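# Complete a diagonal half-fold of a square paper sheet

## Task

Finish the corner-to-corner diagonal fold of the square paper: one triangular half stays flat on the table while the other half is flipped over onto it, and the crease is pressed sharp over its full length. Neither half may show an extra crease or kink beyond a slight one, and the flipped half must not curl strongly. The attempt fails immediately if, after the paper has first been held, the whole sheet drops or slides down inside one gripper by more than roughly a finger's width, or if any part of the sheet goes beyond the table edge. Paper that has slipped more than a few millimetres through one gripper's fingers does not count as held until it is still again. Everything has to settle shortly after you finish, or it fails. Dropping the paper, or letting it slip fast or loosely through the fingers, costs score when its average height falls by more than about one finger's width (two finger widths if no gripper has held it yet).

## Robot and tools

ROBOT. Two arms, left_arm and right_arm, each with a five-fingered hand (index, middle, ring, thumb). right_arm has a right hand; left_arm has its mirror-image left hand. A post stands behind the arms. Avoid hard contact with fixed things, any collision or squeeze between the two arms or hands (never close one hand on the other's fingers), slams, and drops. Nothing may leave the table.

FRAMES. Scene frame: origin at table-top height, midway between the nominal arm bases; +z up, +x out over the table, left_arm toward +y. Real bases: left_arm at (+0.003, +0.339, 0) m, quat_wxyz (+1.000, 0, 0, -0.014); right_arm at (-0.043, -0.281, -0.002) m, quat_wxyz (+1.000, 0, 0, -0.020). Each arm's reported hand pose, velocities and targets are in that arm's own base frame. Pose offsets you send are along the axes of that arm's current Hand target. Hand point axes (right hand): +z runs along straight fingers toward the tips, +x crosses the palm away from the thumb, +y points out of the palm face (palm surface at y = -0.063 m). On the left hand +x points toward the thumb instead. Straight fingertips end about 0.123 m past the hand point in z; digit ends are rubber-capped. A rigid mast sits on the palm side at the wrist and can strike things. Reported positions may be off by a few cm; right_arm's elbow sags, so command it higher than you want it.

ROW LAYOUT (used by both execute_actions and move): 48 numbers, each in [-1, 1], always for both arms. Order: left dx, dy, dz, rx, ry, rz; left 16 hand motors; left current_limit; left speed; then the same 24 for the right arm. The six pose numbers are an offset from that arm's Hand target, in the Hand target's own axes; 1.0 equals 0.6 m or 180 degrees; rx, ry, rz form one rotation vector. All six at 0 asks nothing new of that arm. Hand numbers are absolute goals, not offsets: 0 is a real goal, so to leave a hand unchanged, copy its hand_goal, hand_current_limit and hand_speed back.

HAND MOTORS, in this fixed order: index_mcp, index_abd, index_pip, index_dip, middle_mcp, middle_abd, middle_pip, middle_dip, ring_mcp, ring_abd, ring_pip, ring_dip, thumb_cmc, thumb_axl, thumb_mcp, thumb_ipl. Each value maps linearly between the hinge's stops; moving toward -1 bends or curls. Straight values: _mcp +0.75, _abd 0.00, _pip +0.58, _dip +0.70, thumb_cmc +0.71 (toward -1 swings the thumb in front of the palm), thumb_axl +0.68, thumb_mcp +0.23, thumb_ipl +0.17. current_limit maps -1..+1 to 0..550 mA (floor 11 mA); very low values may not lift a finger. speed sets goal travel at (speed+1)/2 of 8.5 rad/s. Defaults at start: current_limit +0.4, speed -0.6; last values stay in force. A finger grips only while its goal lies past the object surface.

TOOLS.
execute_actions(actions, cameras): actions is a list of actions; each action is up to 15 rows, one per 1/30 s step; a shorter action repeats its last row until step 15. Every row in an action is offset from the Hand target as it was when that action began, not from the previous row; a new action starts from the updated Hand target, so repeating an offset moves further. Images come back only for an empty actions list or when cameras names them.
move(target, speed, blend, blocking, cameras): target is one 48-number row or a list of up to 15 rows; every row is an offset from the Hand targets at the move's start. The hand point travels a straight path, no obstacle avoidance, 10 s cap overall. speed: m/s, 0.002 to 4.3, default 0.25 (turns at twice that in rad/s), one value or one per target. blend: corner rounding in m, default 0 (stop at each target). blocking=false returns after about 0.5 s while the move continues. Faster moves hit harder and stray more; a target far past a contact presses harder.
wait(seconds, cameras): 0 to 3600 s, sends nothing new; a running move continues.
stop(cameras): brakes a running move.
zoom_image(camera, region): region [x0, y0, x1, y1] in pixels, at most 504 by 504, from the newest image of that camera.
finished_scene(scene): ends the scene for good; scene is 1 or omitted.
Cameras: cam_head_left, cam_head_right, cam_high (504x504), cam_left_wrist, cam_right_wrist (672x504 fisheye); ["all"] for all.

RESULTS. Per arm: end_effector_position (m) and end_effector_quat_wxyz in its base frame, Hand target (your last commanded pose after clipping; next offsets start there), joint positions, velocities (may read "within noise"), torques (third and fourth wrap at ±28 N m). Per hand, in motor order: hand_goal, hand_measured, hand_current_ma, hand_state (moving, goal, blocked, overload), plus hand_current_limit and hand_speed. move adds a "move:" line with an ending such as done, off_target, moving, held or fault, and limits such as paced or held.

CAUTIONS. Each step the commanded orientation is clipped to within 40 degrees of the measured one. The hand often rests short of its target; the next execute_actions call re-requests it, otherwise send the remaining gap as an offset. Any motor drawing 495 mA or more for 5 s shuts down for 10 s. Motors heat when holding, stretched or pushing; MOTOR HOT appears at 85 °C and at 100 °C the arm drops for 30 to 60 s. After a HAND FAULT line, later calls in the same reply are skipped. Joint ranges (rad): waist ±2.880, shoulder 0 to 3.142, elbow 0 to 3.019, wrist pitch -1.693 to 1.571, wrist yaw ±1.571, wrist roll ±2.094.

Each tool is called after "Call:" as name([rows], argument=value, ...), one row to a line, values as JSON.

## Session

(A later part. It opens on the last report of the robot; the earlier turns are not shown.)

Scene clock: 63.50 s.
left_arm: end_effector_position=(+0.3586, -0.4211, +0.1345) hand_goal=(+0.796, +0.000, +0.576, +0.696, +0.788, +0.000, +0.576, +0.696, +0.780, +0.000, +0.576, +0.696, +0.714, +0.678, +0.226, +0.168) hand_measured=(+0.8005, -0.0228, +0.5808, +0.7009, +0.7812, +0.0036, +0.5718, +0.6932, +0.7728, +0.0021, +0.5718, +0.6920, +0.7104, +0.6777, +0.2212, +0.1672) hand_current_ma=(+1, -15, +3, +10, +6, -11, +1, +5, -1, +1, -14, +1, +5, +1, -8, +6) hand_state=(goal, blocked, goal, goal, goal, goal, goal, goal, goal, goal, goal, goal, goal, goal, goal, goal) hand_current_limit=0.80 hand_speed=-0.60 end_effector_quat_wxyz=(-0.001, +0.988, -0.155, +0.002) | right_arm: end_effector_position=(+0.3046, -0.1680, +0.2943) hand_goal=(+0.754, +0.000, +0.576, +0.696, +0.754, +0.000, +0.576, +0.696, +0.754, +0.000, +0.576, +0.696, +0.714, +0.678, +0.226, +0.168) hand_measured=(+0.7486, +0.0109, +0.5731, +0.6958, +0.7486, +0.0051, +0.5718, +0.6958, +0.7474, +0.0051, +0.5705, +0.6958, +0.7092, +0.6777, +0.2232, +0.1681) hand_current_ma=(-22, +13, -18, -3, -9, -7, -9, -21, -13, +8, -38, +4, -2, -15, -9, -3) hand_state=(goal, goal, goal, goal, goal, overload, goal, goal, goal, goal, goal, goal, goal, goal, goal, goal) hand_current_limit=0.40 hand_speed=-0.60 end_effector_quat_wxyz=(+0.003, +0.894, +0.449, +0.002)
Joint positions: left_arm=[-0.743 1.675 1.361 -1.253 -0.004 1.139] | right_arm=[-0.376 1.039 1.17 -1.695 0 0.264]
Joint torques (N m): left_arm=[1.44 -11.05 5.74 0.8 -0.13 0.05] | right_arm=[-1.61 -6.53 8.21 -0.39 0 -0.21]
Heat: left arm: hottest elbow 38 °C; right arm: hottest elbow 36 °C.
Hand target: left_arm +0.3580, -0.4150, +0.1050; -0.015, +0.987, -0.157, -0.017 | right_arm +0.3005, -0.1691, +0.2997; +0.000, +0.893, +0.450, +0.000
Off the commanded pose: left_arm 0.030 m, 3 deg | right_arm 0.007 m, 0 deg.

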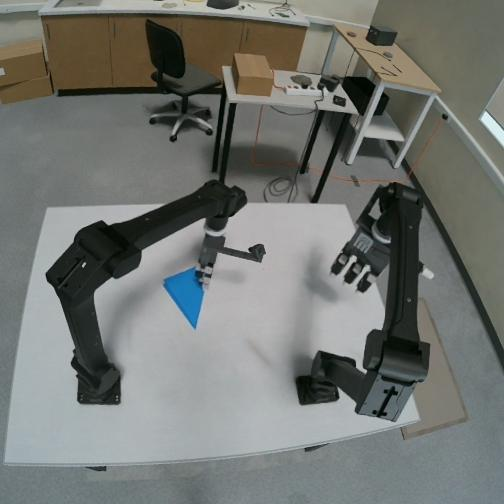

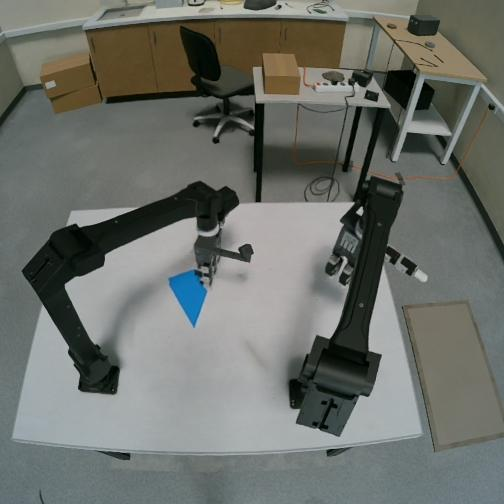

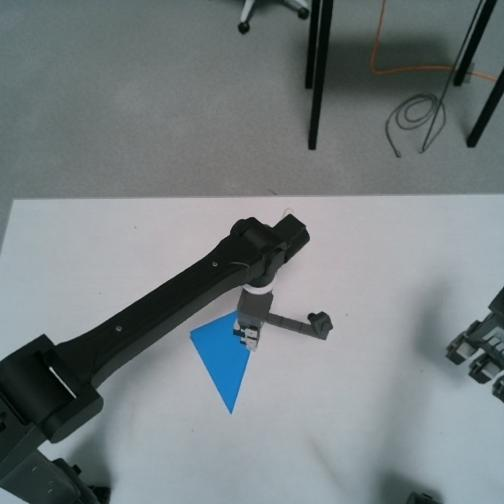

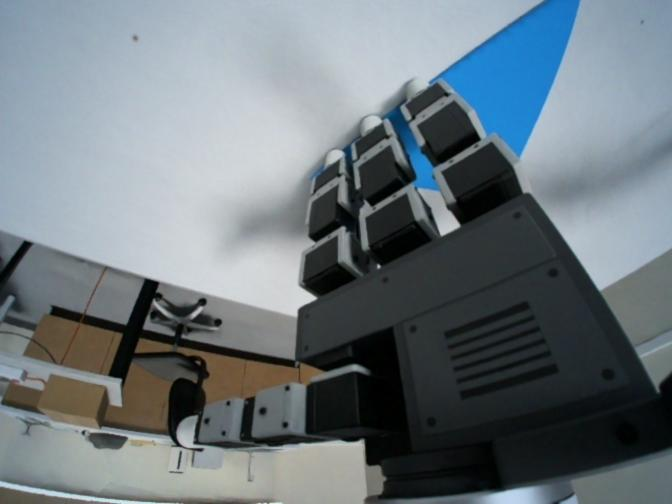

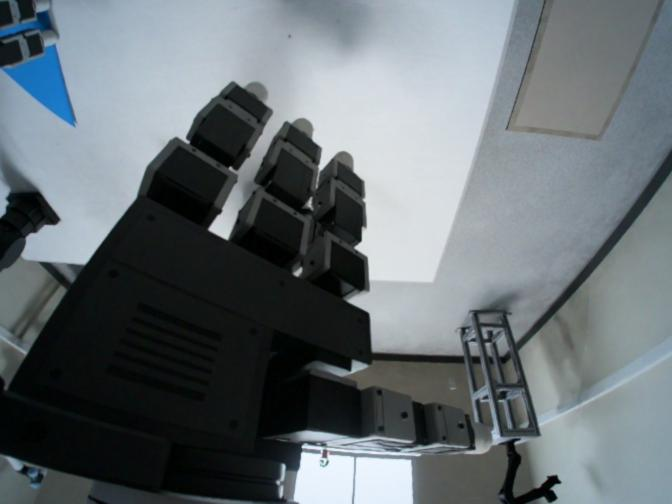

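Call:
move([
  [0.018,0.0125,-0.053,-0.012,0.0219,0,0.795,0,0.576,0.696,0.787,0,0.576,0.696,0.779,0,0.576,0.696,0.714,0.678,0.226,0.168,0.8,-0.6,0,0,0,0,0,0,0.754,0,0.576,0.696,0.754,0,0.576,0.696,0.754,0,0.576,0.696,0.714,0.678,0.226,0.168,0.4,-0.6],
  [0.018,0.0125,-0.117,-0.012,0.0219,0,0.795,0,0.576,0.696,0.787,0,0.576,0.696,0.779,0,0.576,0.696,0.714,0.678,0.226,0.168,0.8,-0.6,0,0,0,0,0,0,0.754,0,0.576,0.696,0.754,0,0.576,0.696,0.754,0,0.576,0.696,0.714,0.678,0.226,0.168,0.4,-0.6],
], speed=0.12, blend=[0.005,0], cameras=["cam_head_right","cam_left_wrist"])

Call:
zoom_image(camera="cam_head_right", region=[160, 240, 240, 330])

Scene clock: 65.27 s.
left_arm: end_effector_position=(+0.3591, -0.4219, +0.1546) hand_goal=(+0.796, +0.000, +0.576, +0.696, +0.788, +0.000, +0.576, +0.696, +0.780, +0.000, +0.576, +0.696, +0.714, +0.678, +0.226, +0.168) hand_measured=(+0.7884, -0.0008, +0.5718, +0.6958, +0.7812, +0.0036, +0.5731, +0.6996, +0.7740, +0.0036, +0.5718, +0.6920, +0.7104, +0.6767, +0.2222, +0.1681) hand_current_ma=(-19, +5, -6, +4, +6, -7, +0, +12, +4, -4, -9, +3, -5, -5, -9, +7) hand_state=(goal, goal, goal, goal, goal, goal, goal, goal, goal, goal, goal, goal, goal, goal, goal, goal) hand_current_limit=0.80 hand_speed=-0.60 end_effector_quat_wxyz=(-0.001, +0.988, -0.155, +0.000) | right_arm: end_effector_position=(+0.3046, -0.1680, +0.2943) hand_goal=(+0.754, +0.000, +0.576, +0.696, +0.754, +0.000, +0.576, +0.696, +0.754, +0.000, +0.576, +0.696, +0.714, +0.678, +0.226, +0.168) hand_measured=(+0.7498, +0.0095, +0.5731, +0.6958, +0.7486, +0.0051, +0.5731, +0.6945, +0.7474, +0.0051, +0.5718, +0.6958, +0.7092, +0.6767, +0.2232, +0.1672) hand_current_ma=(-22, +9, -13, -7, -9, +7, +11, +0, -4, +13, -14, +11, -3, +4, -1, -4) hand_state=(goal, goal, goal, goal, goal, overload, goal, goal, goal, goal, goal, goal, goal, goal, goal, goal) hand_current_limit=0.40 hand_speed=-0.60 end_effector_quat_wxyz=(+0.003, +0.894, +0.449, +0.002)
Joint positions: left_arm=[-0.743 1.665 1.404 -1.311 -0.002 1.139] | right_arm=[-0.376 1.039 1.17 -1.695 0 0.264]
Joint torques (N m): left_arm=[1.55 -14.45 10.48 -0.06 0 0] | right_arm=[-1.61 -6.48 8.2 -0.38 0 -0.22]
Heat: left arm: hottest elbow 38 °C; right arm: hottest elbow 36 °C.
Hand target: left_arm +0.3679, -0.4279, +0.1746; +0.009, +0.987, -0.157, +0.014 | right_arm +0.3005, -0.1691, +0.2997; +0.000, +0.893, +0.450, +0.000
Off the commanded pose: left_arm 0.023 m, 2 deg | right_arm 0.007 m, 0 deg.
joint sent to its limit (right arm) — joint 4 (wrist pitch), lower limit. The joint targets still meet the commanded pose.
move: off_target (left_arm)

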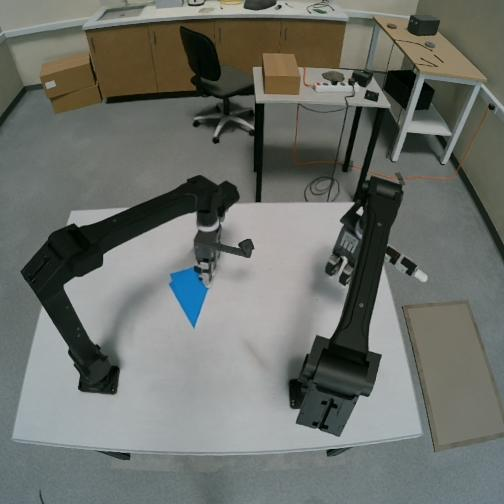

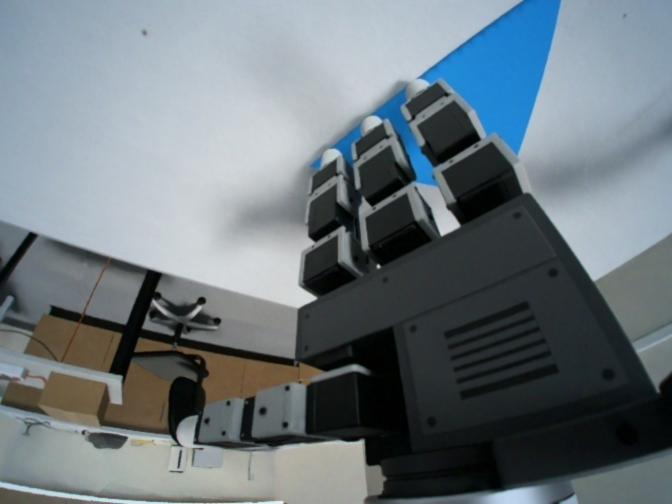

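Scaled by 5.600 from the camera's image (finer frame: 720x720).

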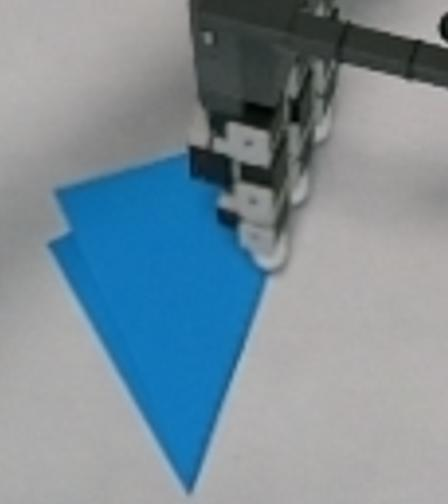

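Call:
move([
  [0,0,0,0,0,0,0.832,0,0.576,0.696,0.826,0,0.576,0.696,0.820,0,0.576,0.696,0.714,0.678,0.226,0.168,0.8,-0.6,0,0,0,0,0,0,0.754,0,0.576,0.696,0.754,0,0.576,0.696,0.754,0,0.576,0.696,0.714,0.678,0.226,0.168,0.4,-0.6],
  [-0.0133,-0.0098,0.041,0.0043,-0.0097,0,0.832,0,0.576,0.696,0.826,0,0.576,0.696,0.820,0,0.576,0.696,0.714,0.678,0.226,0.168,0.8,-0.6,0,0,0,0,0,0,0.754,0,0.576,0.696,0.754,0,0.576,0.696,0.754,0,0.576,0.696,0.714,0.678,0.226,0.168,0.4,-0.6],
], speed=0.1, cameras=["cam_head_right","cam_left_wrist","cam_right_wrist"])

Call:
zoom_image(camera="cam_left_wrist", region=[310, 70, 450, 175])

Call:
zoom_image(camera="cam_head_right", region=[160, 240, 240, 330])

Call:
zoom_image(camera="cam_right_wrist", region=[0, 0, 120, 150])

Scene clock: 66.90 s.
left_arm: end_effector_position=(+0.3595, -0.4226, +0.1549) hand_goal=(+0.832, +0.000, +0.576, +0.696, +0.826, +0.000, +0.576, +0.696, +0.820, +0.000, +0.576, +0.696, +0.714, +0.678, +0.226, +0.168) hand_measured=(+0.8246, -0.0023, +0.5718, +0.6958, +0.8186, +0.0007, +0.5731, +0.6996, +0.8126, +0.0007, +0.5718, +0.6920, +0.7104, +0.6777, +0.2212, +0.1672) hand_current_ma=(-14, +6, -3, +11, +1, -5, +10, +15, -1, -11, -15, +8, -1, -5, -10, -4) hand_state=(goal, goal, goal, goal, goal, goal, goal, goal, goal, goal, goal, goal, goal, goal, goal, goal) hand_current_limit=0.80 hand_speed=-0.60 end_effector_quat_wxyz=(+0.000, +0.988, -0.155, +0.001) | right_arm: end_effector_position=(+0.3046, -0.1680, +0.2943) hand_goal=(+0.754, +0.000, +0.576, +0.696, +0.754, +0.000, +0.576, +0.696, +0.754, +0.000, +0.576, +0.696, +0.714, +0.678, +0.226, +0.168) hand_measured=(+0.7486, +0.0109, +0.5731, +0.6958, +0.7486, +0.0036, +0.5718, +0.6958, +0.7474, +0.0065, +0.5705, +0.6958, +0.7079, +0.6777, +0.2222, +0.1681) hand_current_ma=(-16, +10, -7, +12, -10, +6, +3, +1, -20, +18, -19, +3, +8, +1, +4, +1) hand_state=(goal, goal, goal, goal, goal, overload, goal, goal, goal, goal, goal, goal, goal, goal, goal, goal) hand_current_limit=0.40 hand_speed=-0.60 end_effector_quat_wxyz=(+0.003, +0.894, +0.449, +0.002)
Joint positions: left_arm=[-0.743 1.665 1.404 -1.308 -0.001 1.14] | right_arm=[-0.376 1.039 1.17 -1.695 0 0.264]
Joint torques (N m): left_arm=[1.44 -13.1 7.16 0.76 -0.01 0.05] | right_arm=[-1.61 -6.48 8.23 -0.38 0 -0.22]
Heat: left arm: hottest elbow 38 °C; right arm: hottest elbow 37 °C.
Hand target: left_arm +0.3628, -0.4204, +0.1497; +0.000, +0.988, -0.157, +0.000 | right_arm +0.3005, -0.1691, +0.2997; +0.000, +0.893, +0.450, +0.000
Off the commanded pose: left_arm 0.007 m, 0 deg | right_arm 0.007 m, 0 deg.
joint sent to its limit (right arm) — joint 4 (wrist pitch), lower limit. The joint targets still meet the commanded pose.
move: done

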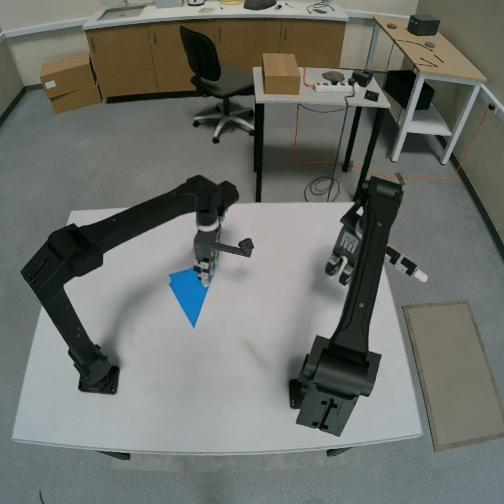

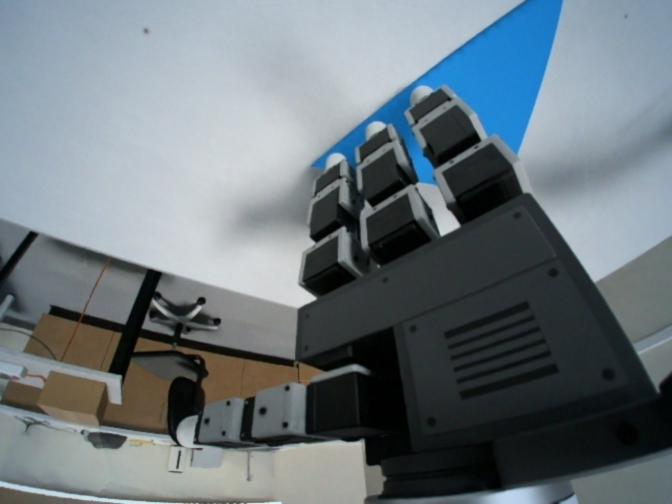

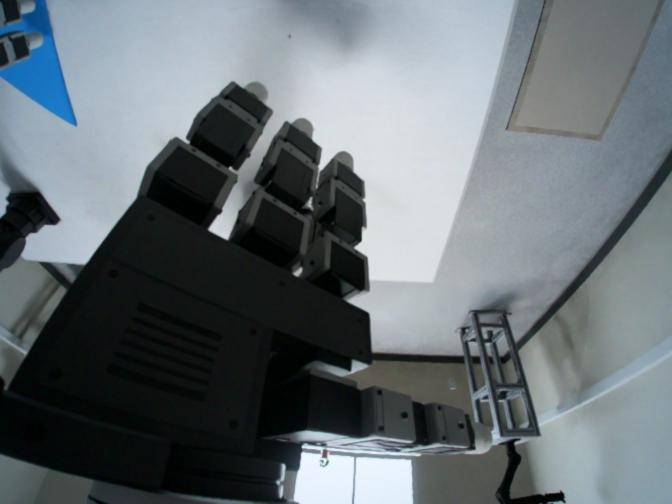

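Scaled by 3.600 from the camera's image (finer frame: 960x720).

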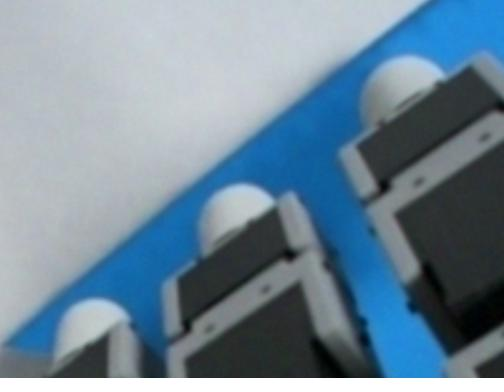

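Scaled by 5.600 from the camera's image (finer frame: 720x720).

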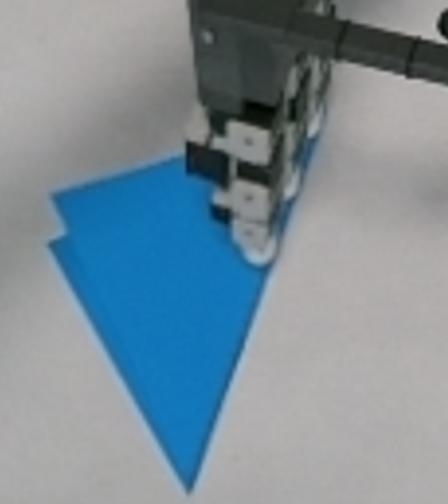

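Scaled by 3.360 from the camera's image (finer frame: 960x720).

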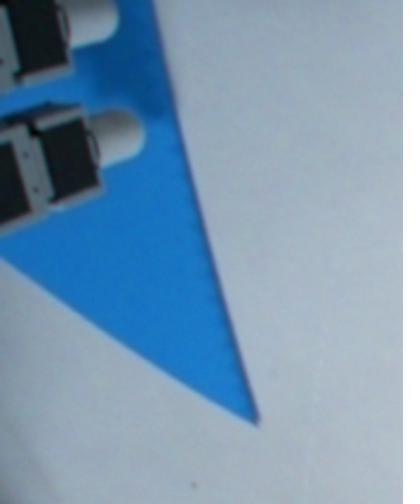

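Call:
move([
  [0,0,0,0,0,0,0.824,0,0.576,0.696,0.818,0,0.576,0.696,0.812,0,0.576,0.696,0.714,0.678,0.226,0.168,0.8,-0.6,0,0,0,0,0,0,0.754,0,0.576,0.696,0.754,0,0.576,0.696,0.754,0,0.576,0.696,0.714,0.678,0.226,0.168,0.4,-0.6],
  [-0.0127,-0.008,0.0828,0.0089,-0.014,0,0.824,0,0.576,0.696,0.818,0,0.576,0.696,0.812,0,0.576,0.696,0.714,0.678,0.226,0.168,0.8,-0.6,0,0,0,0,0,0,0.754,0,0.576,0.696,0.754,0,0.576,0.696,0.754,0,0.576,0.696,0.714,0.678,0.226,0.168,0.4,-0.6],
], speed=0.1, cameras=["cam_head_right","cam_left_wrist","cam_right_wrist"])

Call:
zoom_image(camera="cam_left_wrist", region=[310, 70, 450, 175])

Call:
zoom_image(camera="cam_head_right", region=[160, 240, 240, 330])

Call:
zoom_image(camera="cam_right_wrist", region=[0, 0, 120, 150])

Scene clock: 68.53 s.
left_arm: end_effector_position=(+0.3596, -0.4217, +0.1333) hand_goal=(+0.824, +0.000, +0.576, +0.696, +0.818, +0.000, +0.576, +0.696, +0.812, +0.000, +0.576, +0.696, +0.714, +0.678, +0.226, +0.168) hand_measured=(+0.8319, -0.0228, +0.5808, +0.7009, +0.8162, -0.0081, +0.5808, +0.6996, +0.8101, -0.0052, +0.5731, +0.6971, +0.7104, +0.6777, +0.2212, +0.1672) hand_current_ma=(-3, -8, -5, +9, +10, -21, +4, +12, +13, -11, -14, +8, -11, -6, -9, -1) hand_state=(goal, blocked, goal, goal, goal, goal, goal, goal, goal, goal, goal, goal, goal, goal, goal, goal) hand_current_limit=0.80 hand_speed=-0.60 end_effector_quat_wxyz=(-0.001, +0.988, -0.156, +0.003) | right_arm: end_effector_position=(+0.3046, -0.1680, +0.2943) hand_goal=(+0.754, +0.000, +0.576, +0.696, +0.754, +0.000, +0.576, +0.696, +0.754, +0.000, +0.576, +0.696, +0.714, +0.678, +0.226, +0.168) hand_measured=(+0.7498, +0.0109, +0.5731, +0.6958, +0.7474, +0.0036, +0.5731, +0.6958, +0.7486, +0.0051, +0.5705, +0.6958, +0.7079, +0.6777, +0.2232, +0.1672) hand_current_ma=(-35, +15, -17, -3, -3, +11, +0, +5, -23, +13, -15, +5, -3, +2, +0, +13) hand_state=(goal, goal, goal, goal, goal, overload, goal, goal, goal, goal, goal, goal, goal, goal, goal, goal) hand_current_limit=0.40 hand_speed=-0.60 end_effector_quat_wxyz=(+0.003, +0.894, +0.449, +0.002)
Joint positions: left_arm=[-0.743 1.679 1.363 -1.251 -0.006 1.141] | right_arm=[-0.376 1.039 1.17 -1.695 0 0.264]
Joint torques (N m): left_arm=[1.61 -10.93 5.16 0.83 -0.13 0.05] | right_arm=[-1.61 -6.53 8.21 -0.36 0 -0.21]
Heat: left arm: hottest elbow 38 °C; right arm: hottest elbow 37 °C.
Hand target: left_arm +0.3572, -0.4135, +0.1001; -0.017, +0.987, -0.157, -0.019 | right_arm +0.3005, -0.1691, +0.2997; +0.000, +0.893, +0.450, +0.000
Off the commanded pose: left_arm 0.034 m, 3 deg | right_arm 0.007 m, 0 deg.
joint sent to its limit (right arm) — joint 4 (wrist pitch), lower limit. The joint targets still meet the commanded pose.
move: off_target (left_arm)

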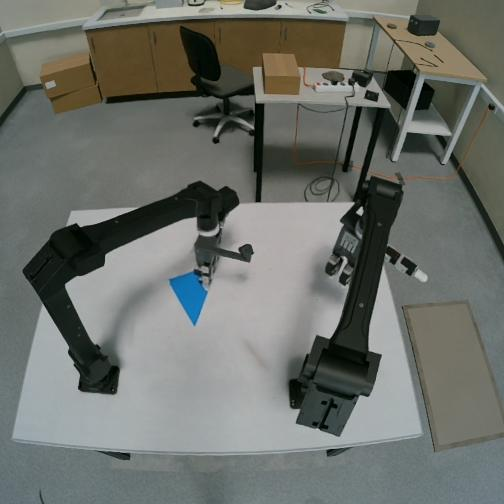

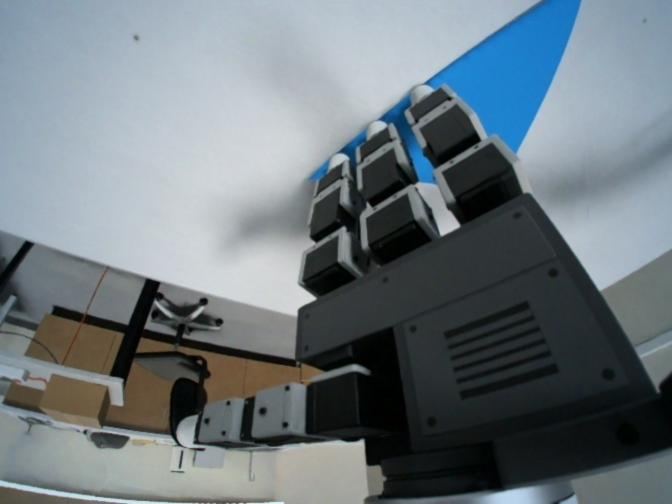

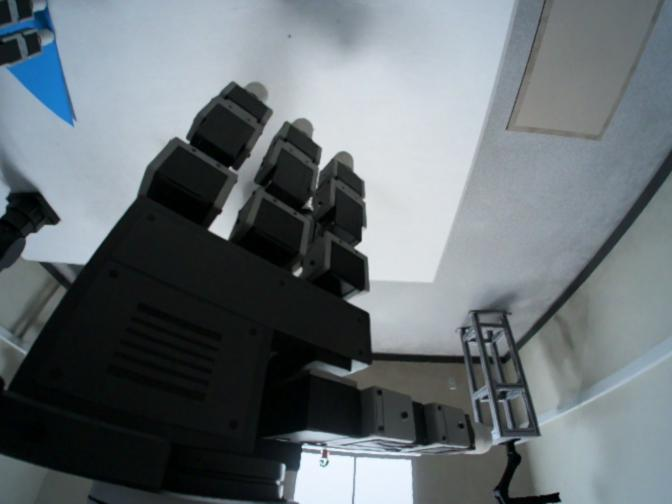

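Scaled by 3.600 from the camera's image (finer frame: 960x720).

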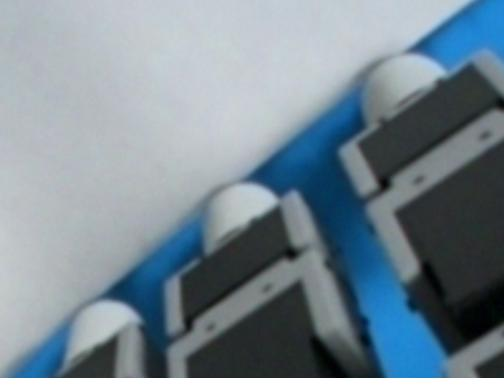

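Scaled by 5.600 from the camera's image (finer frame: 720x720).

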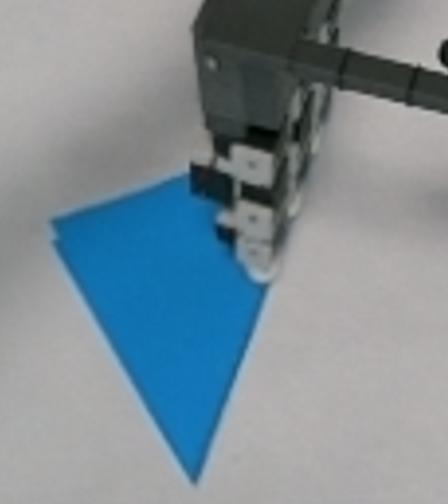

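Scaled by 3.360 from the camera's image (finer frame: 960x720).

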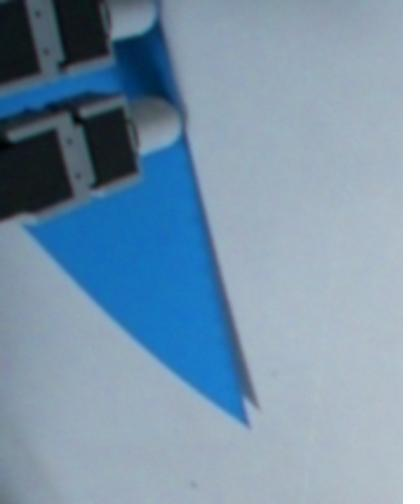

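Call:
move([
  [0.021,0.0157,-0.06,-0.0132,0.0237,0,0.824,0,0.576,0.696,0.818,0,0.576,0.696,0.812,0,0.576,0.696,0.714,0.678,0.226,0.168,0.8,-0.6,0,0,0,0,0,0,0.754,0,0.576,0.696,0.754,0,0.576,0.696,0.754,0,0.576,0.696,0.714,0.678,0.226,0.168,0.4,-0.6],
  [0.021,0.0157,-0.125,-0.0132,0.0237,0,0.824,0,0.576,0.696,0.818,0,0.576,0.696,0.812,0,0.576,0.696,0.714,0.678,0.226,0.168,0.8,-0.6,0,0,0,0,0,0,0.754,0,0.576,0.696,0.754,0,0.576,0.696,0.754,0,0.576,0.696,0.714,0.678,0.226,0.168,0.4,-0.6],
], speed=0.12, blend=[0.005,0], cameras=["cam_head_right","cam_left_wrist","cam_right_wrist"])

Call:
zoom_image(camera="cam_left_wrist", region=[310, 70, 450, 175])

Call:
zoom_image(camera="cam_head_right", region=[160, 240, 240, 330])

Call:
zoom_image(camera="cam_right_wrist", region=[0, 0, 120, 150])

Scene clock: 70.10 s.
left_arm: end_effector_position=(+0.3600, -0.4229, +0.1543) hand_goal=(+0.824, +0.000, +0.576, +0.696, +0.818, +0.000, +0.576, +0.696, +0.812, +0.000, +0.576, +0.696, +0.714, +0.678, +0.226, +0.168) hand_measured=(+0.8174, -0.0037, +0.5731, +0.6996, +0.8162, +0.0007, +0.5718, +0.6920, +0.8101, +0.0021, +0.5731, +0.6920, +0.7104, +0.6767, +0.2212, +0.1672) hand_current_ma=(-6, +7, -5, +10, +12, -10, -2, +1, +10, +1, -10, +8, -3, +0, -10, +1) hand_state=(goal, goal, goal, goal, goal, goal, goal, goal, goal, goal, goal, goal, goal, goal, goal, goal) hand_current_limit=0.80 hand_speed=-0.60 end_effector_quat_wxyz=(-0.001, +0.988, -0.156, +0.000) | right_arm: end_effector_position=(+0.3046, -0.1680, +0.2943) hand_goal=(+0.754, +0.000, +0.576, +0.696, +0.754, +0.000, +0.576, +0.696, +0.754, +0.000, +0.576, +0.696, +0.714, +0.678, +0.226, +0.168) hand_measured=(+0.7486, +0.0095, +0.5731, +0.6958, +0.7498, +0.0036, +0.5731, +0.6958, +0.7486, +0.0051, +0.5705, +0.6945, +0.7079, +0.6777, +0.2232, +0.1672) hand_current_ma=(-23, +13, -14, +2, -11, -12, -3, -11, -15, +15, -10, +18, -1, +13, +2, +0) hand_state=(goal, goal, goal, goal, goal, overload, goal, goal, goal, goal, goal, goal, goal, goal, goal, goal) hand_current_limit=0.40 hand_speed=-0.60 end_effector_quat_wxyz=(+0.003, +0.894, +0.449, +0.002)
Joint positions: left_arm=[-0.743 1.669 1.408 -1.311 -0.002 1.141] | right_arm=[-0.376 1.039 1.17 -1.695 0 0.264]
Joint torques (N m): left_arm=[1.08 -14.21 10.43 -0.02 0.01 -0.02] | right_arm=[-1.61 -6.59 8.21 -0.38 0 -0.22]
Heat: left arm: hottest elbow 38 °C; right arm: hottest elbow 37 °C.
Hand target: left_arm +0.3686, -0.4293, +0.1742; +0.009, +0.987, -0.157, +0.014 | right_arm +0.3005, -0.1691, +0.2997; +0.000, +0.893, +0.450, +0.000
Off the commanded pose: left_arm 0.023 m, 2 deg | right_arm 0.007 m, 0 deg.
joint sent to its limit (right arm) — joint 4 (wrist pitch), lower limit. The joint targets still meet the commanded pose.
move: off_target (left_arm)

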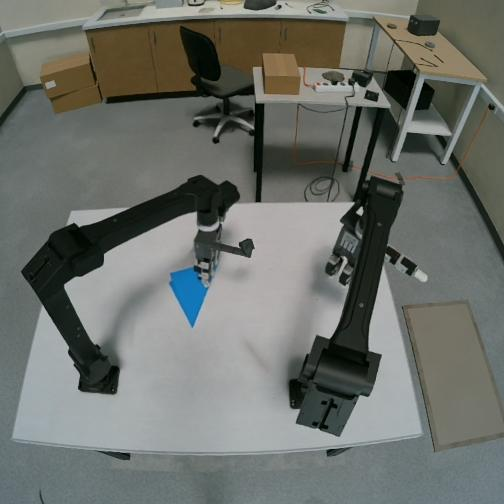

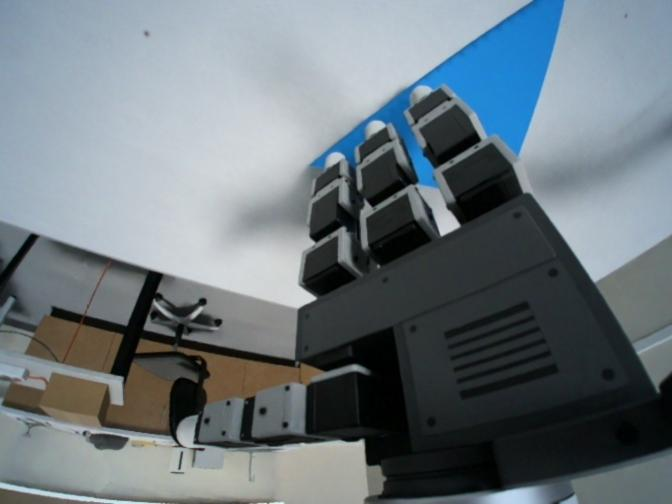

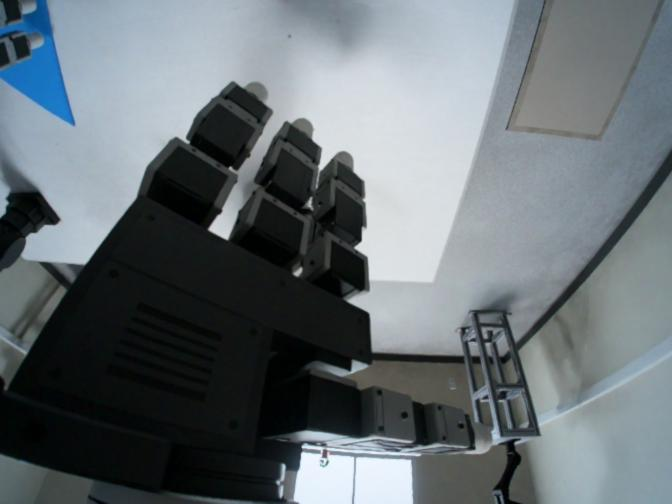

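Scaled by 3.600 from the camera's image (finer frame: 960x720).

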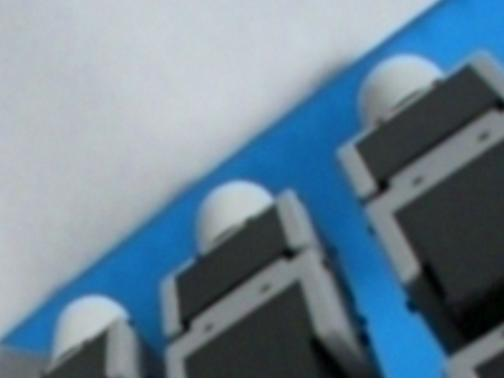

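Scaled by 5.600 from the camera's image (finer frame: 720x720).

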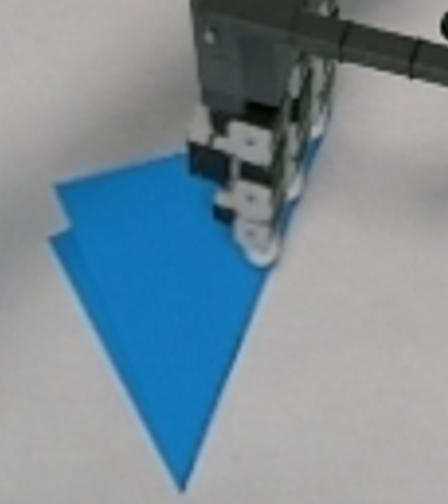

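Scaled by 3.360 from the camera's image (finer frame: 960x720).

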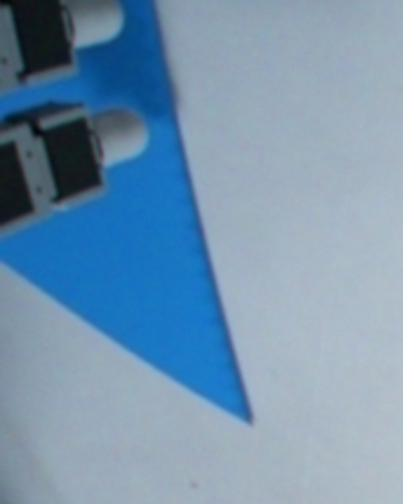

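Call:
move(target=[0.0,0.13,-0.06,0.0043,-0.0097,0,0.824,0,0.576,0.696,0.818,0,0.576,0.696,0.812,0,0.576,0.696,0.714,0.678,0.226,0.168,0.8,-0.6,0,0,0,0,0,0,0.754,0,0.576,0.696,0.754,0,0.576,0.696,0.754,0,0.576,0.696,0.714,0.678,0.226,0.168,0.4,-0.6], speed=0.2, cameras=["all"])

Call:
zoom_image(camera="cam_left_wrist", region=[200, 0, 500, 225])

Call:
zoom_image(camera="cam_head_right", region=[160, 240, 240, 330])

Call:
zoom_image(camera="cam_right_wrist", region=[0, 0, 120, 150])

Call:
zoom_image(camera="cam_high", region=[180, 290, 290, 430])

Scene clock: 71.47 s.
left_arm: end_effector_position=(+0.3325, -0.4976, +0.2008) hand_goal=(+0.824, +0.000, +0.576, +0.696, +0.818, +0.000, +0.576, +0.696, +0.812, +0.000, +0.576, +0.696, +0.714, +0.678, +0.226, +0.168) hand_measured=(+0.8186, +0.0036, +0.5731, +0.6983, +0.8162, +0.0007, +0.5718, +0.6920, +0.8101, +0.0036, +0.5731, +0.6920, +0.7092, +0.6777, +0.2203, +0.1681) hand_current_ma=(-15, +7, -11, +12, +4, -12, -8, +6, +14, -6, -16, +24, +8, -3, -12, -4) hand_state=(goal, goal, goal, goal, goal, goal, goal, goal, goal, goal, goal, goal, goal, goal, goal, goal) hand_current_limit=0.80 hand_speed=-0.60 end_effector_quat_wxyz=(-0.005, +0.986, -0.167, -0.007) | right_arm: end_effector_position=(+0.3046, -0.1680, +0.2943) hand_goal=(+0.754, +0.000, +0.576, +0.696, +0.754, +0.000, +0.576, +0.696, +0.754, +0.000, +0.576, +0.696, +0.714, +0.678, +0.226, +0.168) hand_measured=(+0.7498, +0.0095, +0.5731, +0.6958, +0.7486, +0.0036, +0.5731, +0.6945, +0.7474, +0.0051, +0.5693, +0.6945, +0.7079, +0.6767, +0.2232, +0.1681) hand_current_ma=(-24, +1, -1, +2, -11, +7, +10, -15, -21, +24, -30, +6, -8, +0, +0, -6) hand_state=(goal, goal, goal, goal, goal, overload, goal, goal, goal, goal, goal, goal, goal, goal, goal, goal) hand_current_limit=0.40 hand_speed=-0.60 end_effector_quat_wxyz=(+0.003, +0.894, +0.449, +0.002)
Joint positions: left_arm=[-0.878 1.751 1.642 -1.479 0.001 1.029] | right_arm=[-0.376 1.039 1.17 -1.695 0 0.264]
Joint torques (N m): left_arm=[1.38 -14.45 10.69 -0.12 -0.08 -0.24] | right_arm=[-1.67 -6.53 8.2 -0.36 0 -0.21]
Heat: left arm: hottest elbow 39 °C; right arm: hottest elbow 37 °C.
Hand target: left_arm +0.3436, -0.5025, +0.2112; +0.000, +0.988, -0.157, +0.001 | right_arm +0.3005, -0.1691, +0.2997; +0.000, +0.893, +0.450, +0.000
Off the commanded pose: left_arm 0.016 m, 2 deg | right_arm 0.007 m, 0 deg.
joint sent to its limit (right arm) — joint 4 (wrist pitch), lower limit. The joint targets still meet the commanded pose.
move: off_target (left_arm)

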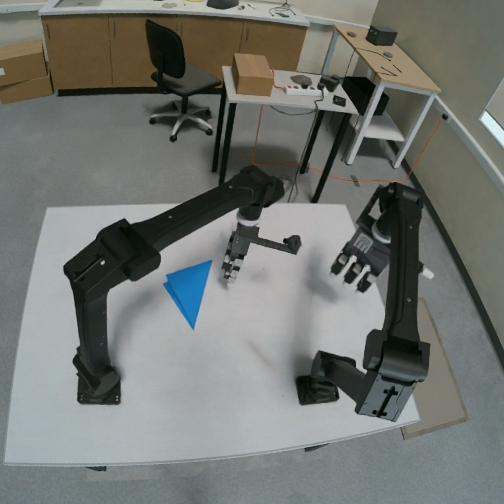

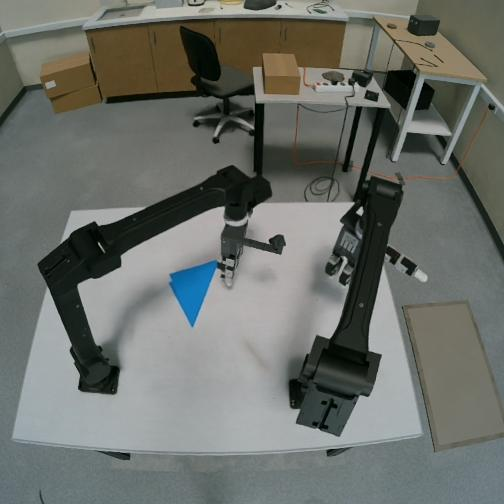

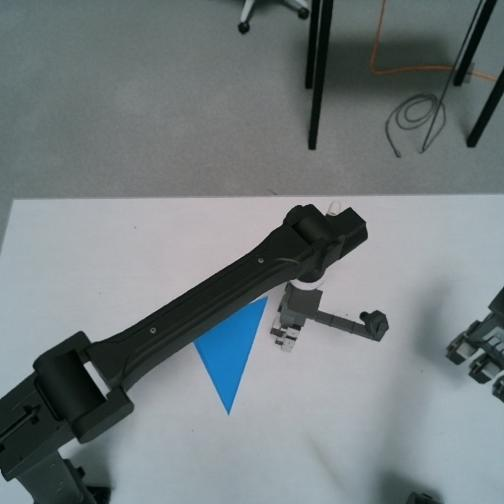

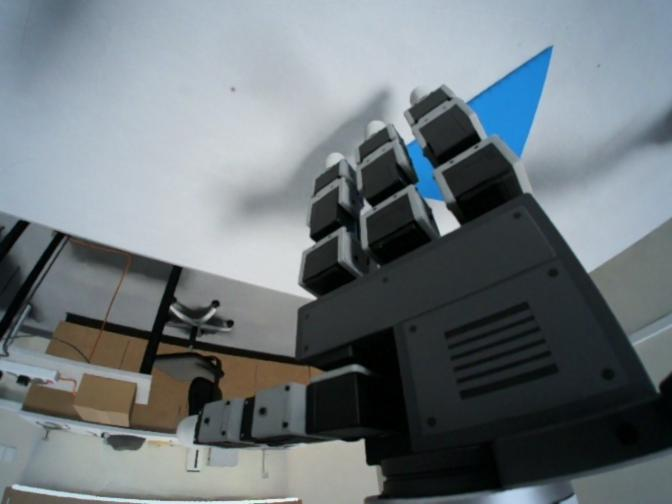

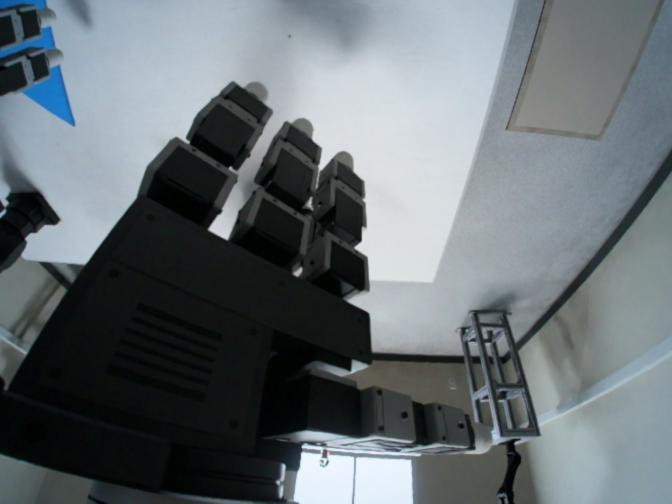

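Scaled by 1.680 from the camera's image (finer frame: 960x720).

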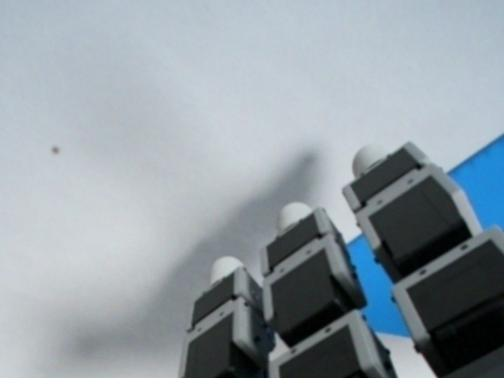

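Scaled by 5.600 from the camera's image (finer frame: 720x720).

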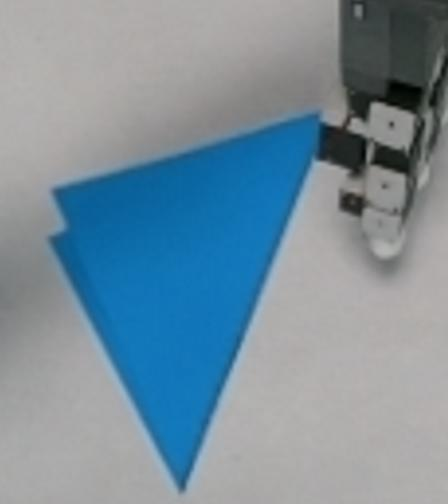

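Scaled by 3.360 from the camera's image (finer frame: 960x720).

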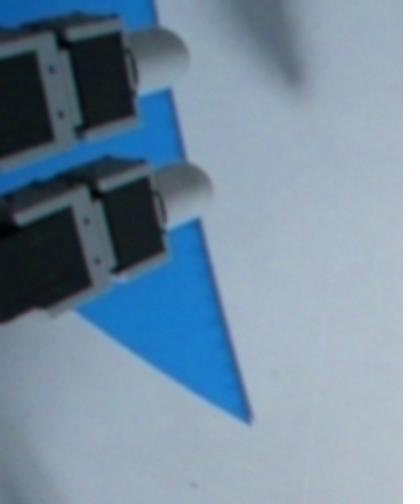

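Scaled by 3.600 from the camera's image (finer frame: 720x720).

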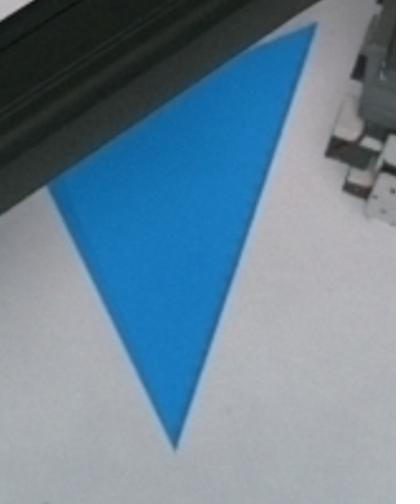

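Call:
move(target=[-0.0195,-0.0403,0.135,0.1222,0,-0.0072,1,0,1,1,1,0,1,1,1,0,1,1,0.714,0.678,0.226,0.168,0.8,-0.6,0,0,0,0,0,0,0.754,0,0.576,0.696,0.754,0,0.576,0.696,0.754,0,0.576,0.696,0.714,0.678,0.226,0.168,0.4,-0.6], speed=0.15, cameras=["all"])

Call:
zoom_image(camera="cam_left_wrist", region=[200, 0, 600, 300])

Call:
zoom_image(camera="cam_head_right", region=[160, 230, 260, 330])

Call:
zoom_image(camera="cam_right_wrist", region=[0, 0, 160, 150])

Scene clock: 74.87 s.
left_arm: end_effector_position=(+0.3377, -0.4660, +0.1217) hand_goal=(+1.000, +0.000, +1.000, +1.000, +1.000, +0.000, +1.000, +1.000, +1.000, +0.000, +1.000, +1.000, +0.714, +0.678, +0.226, +0.168) hand_measured=(+0.9898, +0.0021, +0.9773, +1.0000, +0.9898, -0.0008, +0.9773, +1.0000, +0.9898, +0.0021, +0.9773, +0.9990, +0.7092, +0.6777, +0.2212, +0.1672) hand_current_ma=(-18, +12, -43, +7, -5, -10, -35, +9, -1, -7, -43, +9, -9, -2, -11, +5) hand_state=(goal, goal, blocked, goal, goal, goal, blocked, goal, goal, goal, blocked, goal, goal, goal, goal, goal) hand_current_limit=0.80 hand_speed=-0.60 end_effector_quat_wxyz=(-0.193, +0.970, -0.146, +0.023) | right_arm: end_effector_position=(+0.3046, -0.1680, +0.2943) hand_goal=(+0.754, +0.000, +0.576, +0.696, +0.754, +0.000, +0.576, +0.696, +0.754, +0.000, +0.576, +0.696, +0.714, +0.678, +0.226, +0.168) hand_measured=(+0.7486, +0.0109, +0.5731, +0.6958, +0.7486, +0.0036, +0.5718, +0.6958, +0.7486, +0.0051, +0.5705, +0.6958, +0.7092, +0.6777, +0.2232, +0.1681) hand_current_ma=(-20, -1, -4, -11, -9, -13, +8, -14, -7, +29, -20, +6, -16, +10, -7, -6) hand_state=(goal, goal, goal, goal, goal, overload, goal, goal, goal, goal, goal, goal, goal, goal, goal, goal) hand_current_limit=0.40 hand_speed=-0.60 end_effector_quat_wxyz=(+0.003, +0.894, +0.449, +0.002)
Joint positions: left_arm=[-0.947 1.869 1.642 -1.597 -0.301 0.885] | right_arm=[-0.376 1.039 1.17 -1.695 0 0.264]
Joint torques (N m): left_arm=[0.21 -15.56 9.59 -0.66 -0.5 -0.22] | right_arm=[-1.55 -6.53 8.2 -0.39 0 -0.21]
Heat: left arm: hottest elbow 39 °C; right arm: hottest elbow 37 °C.
Hand target: left_arm +0.3399, -0.4759, +0.1301; -0.188, +0.971, -0.143, +0.030 | right_arm +0.3005, -0.1691, +0.2997; +0.000, +0.893, +0.450, +0.000
Off the commanded pose: left_arm 0.013 m, 1 deg | right_arm 0.007 m, 0 deg.
joint sent to its limit (right arm) — joint 4 (wrist pitch), lower limit. The joint targets still meet the commanded pose.
move: off_target (left_arm)

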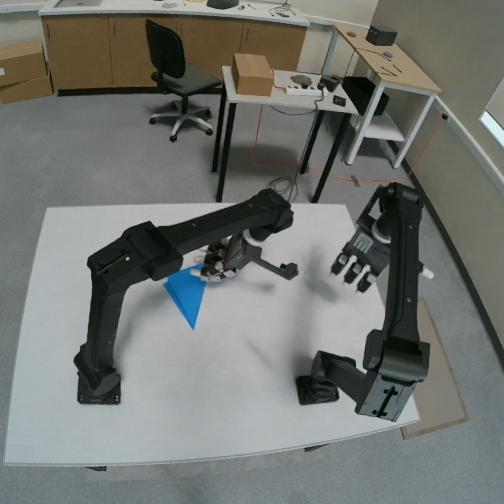

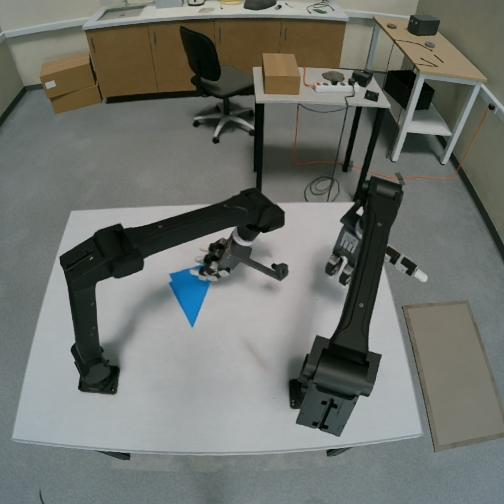

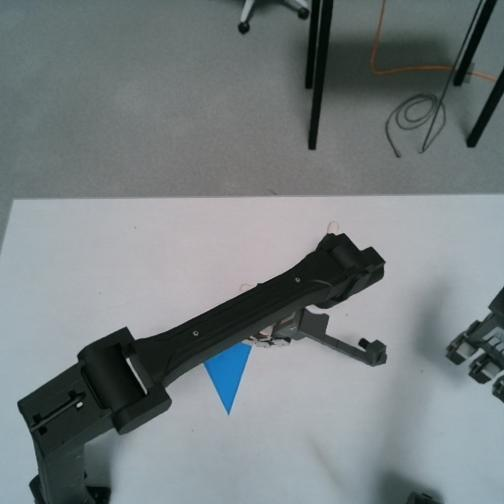

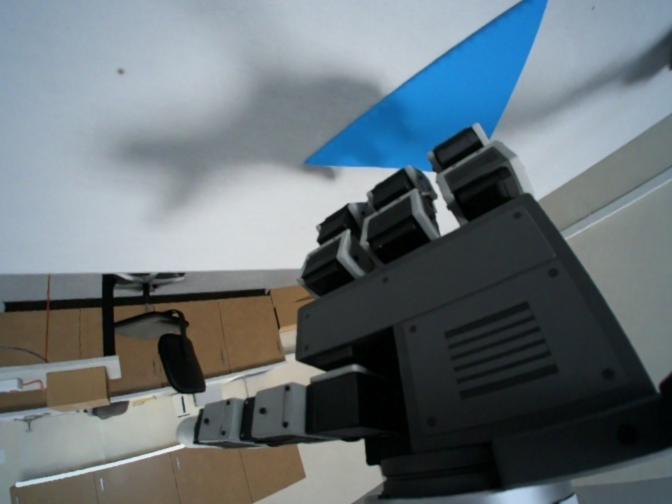

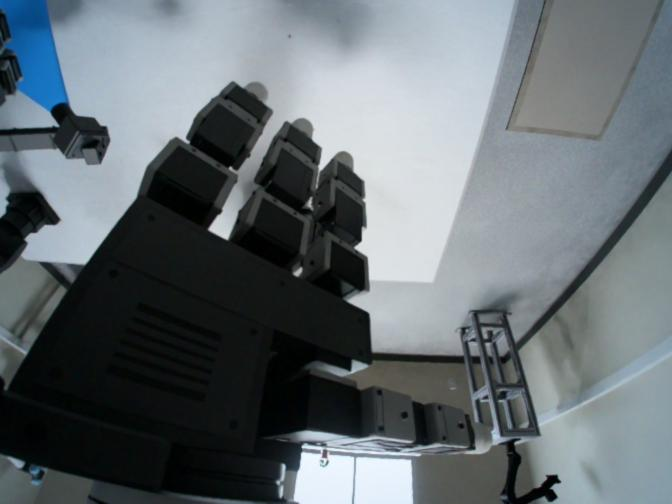

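Scaled by 1.260 from the camera's image (finer frame: 960x720).

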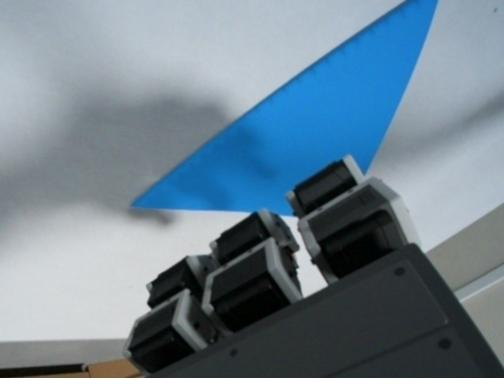

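Scaled by 5.040 from the camera's image (finer frame: 720x720).

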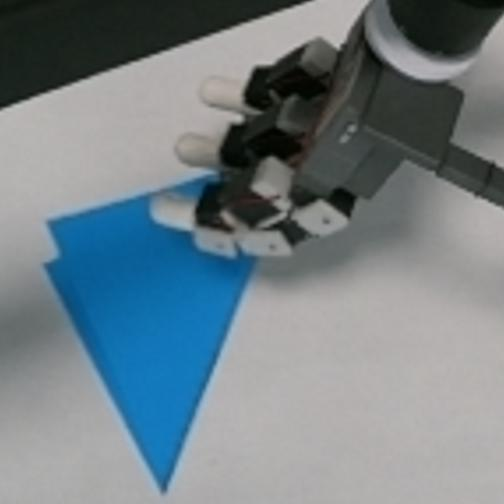

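Scaled by 3.150 from the camera's image (finer frame: 960x720).

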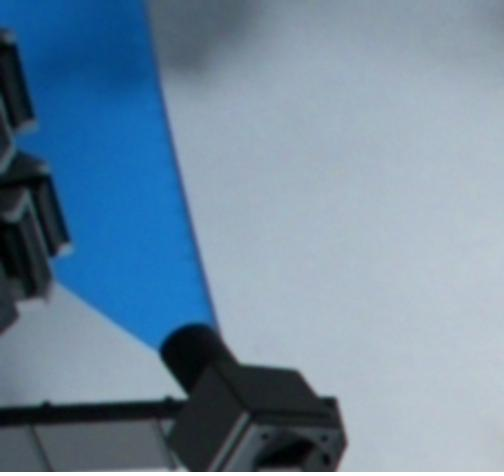

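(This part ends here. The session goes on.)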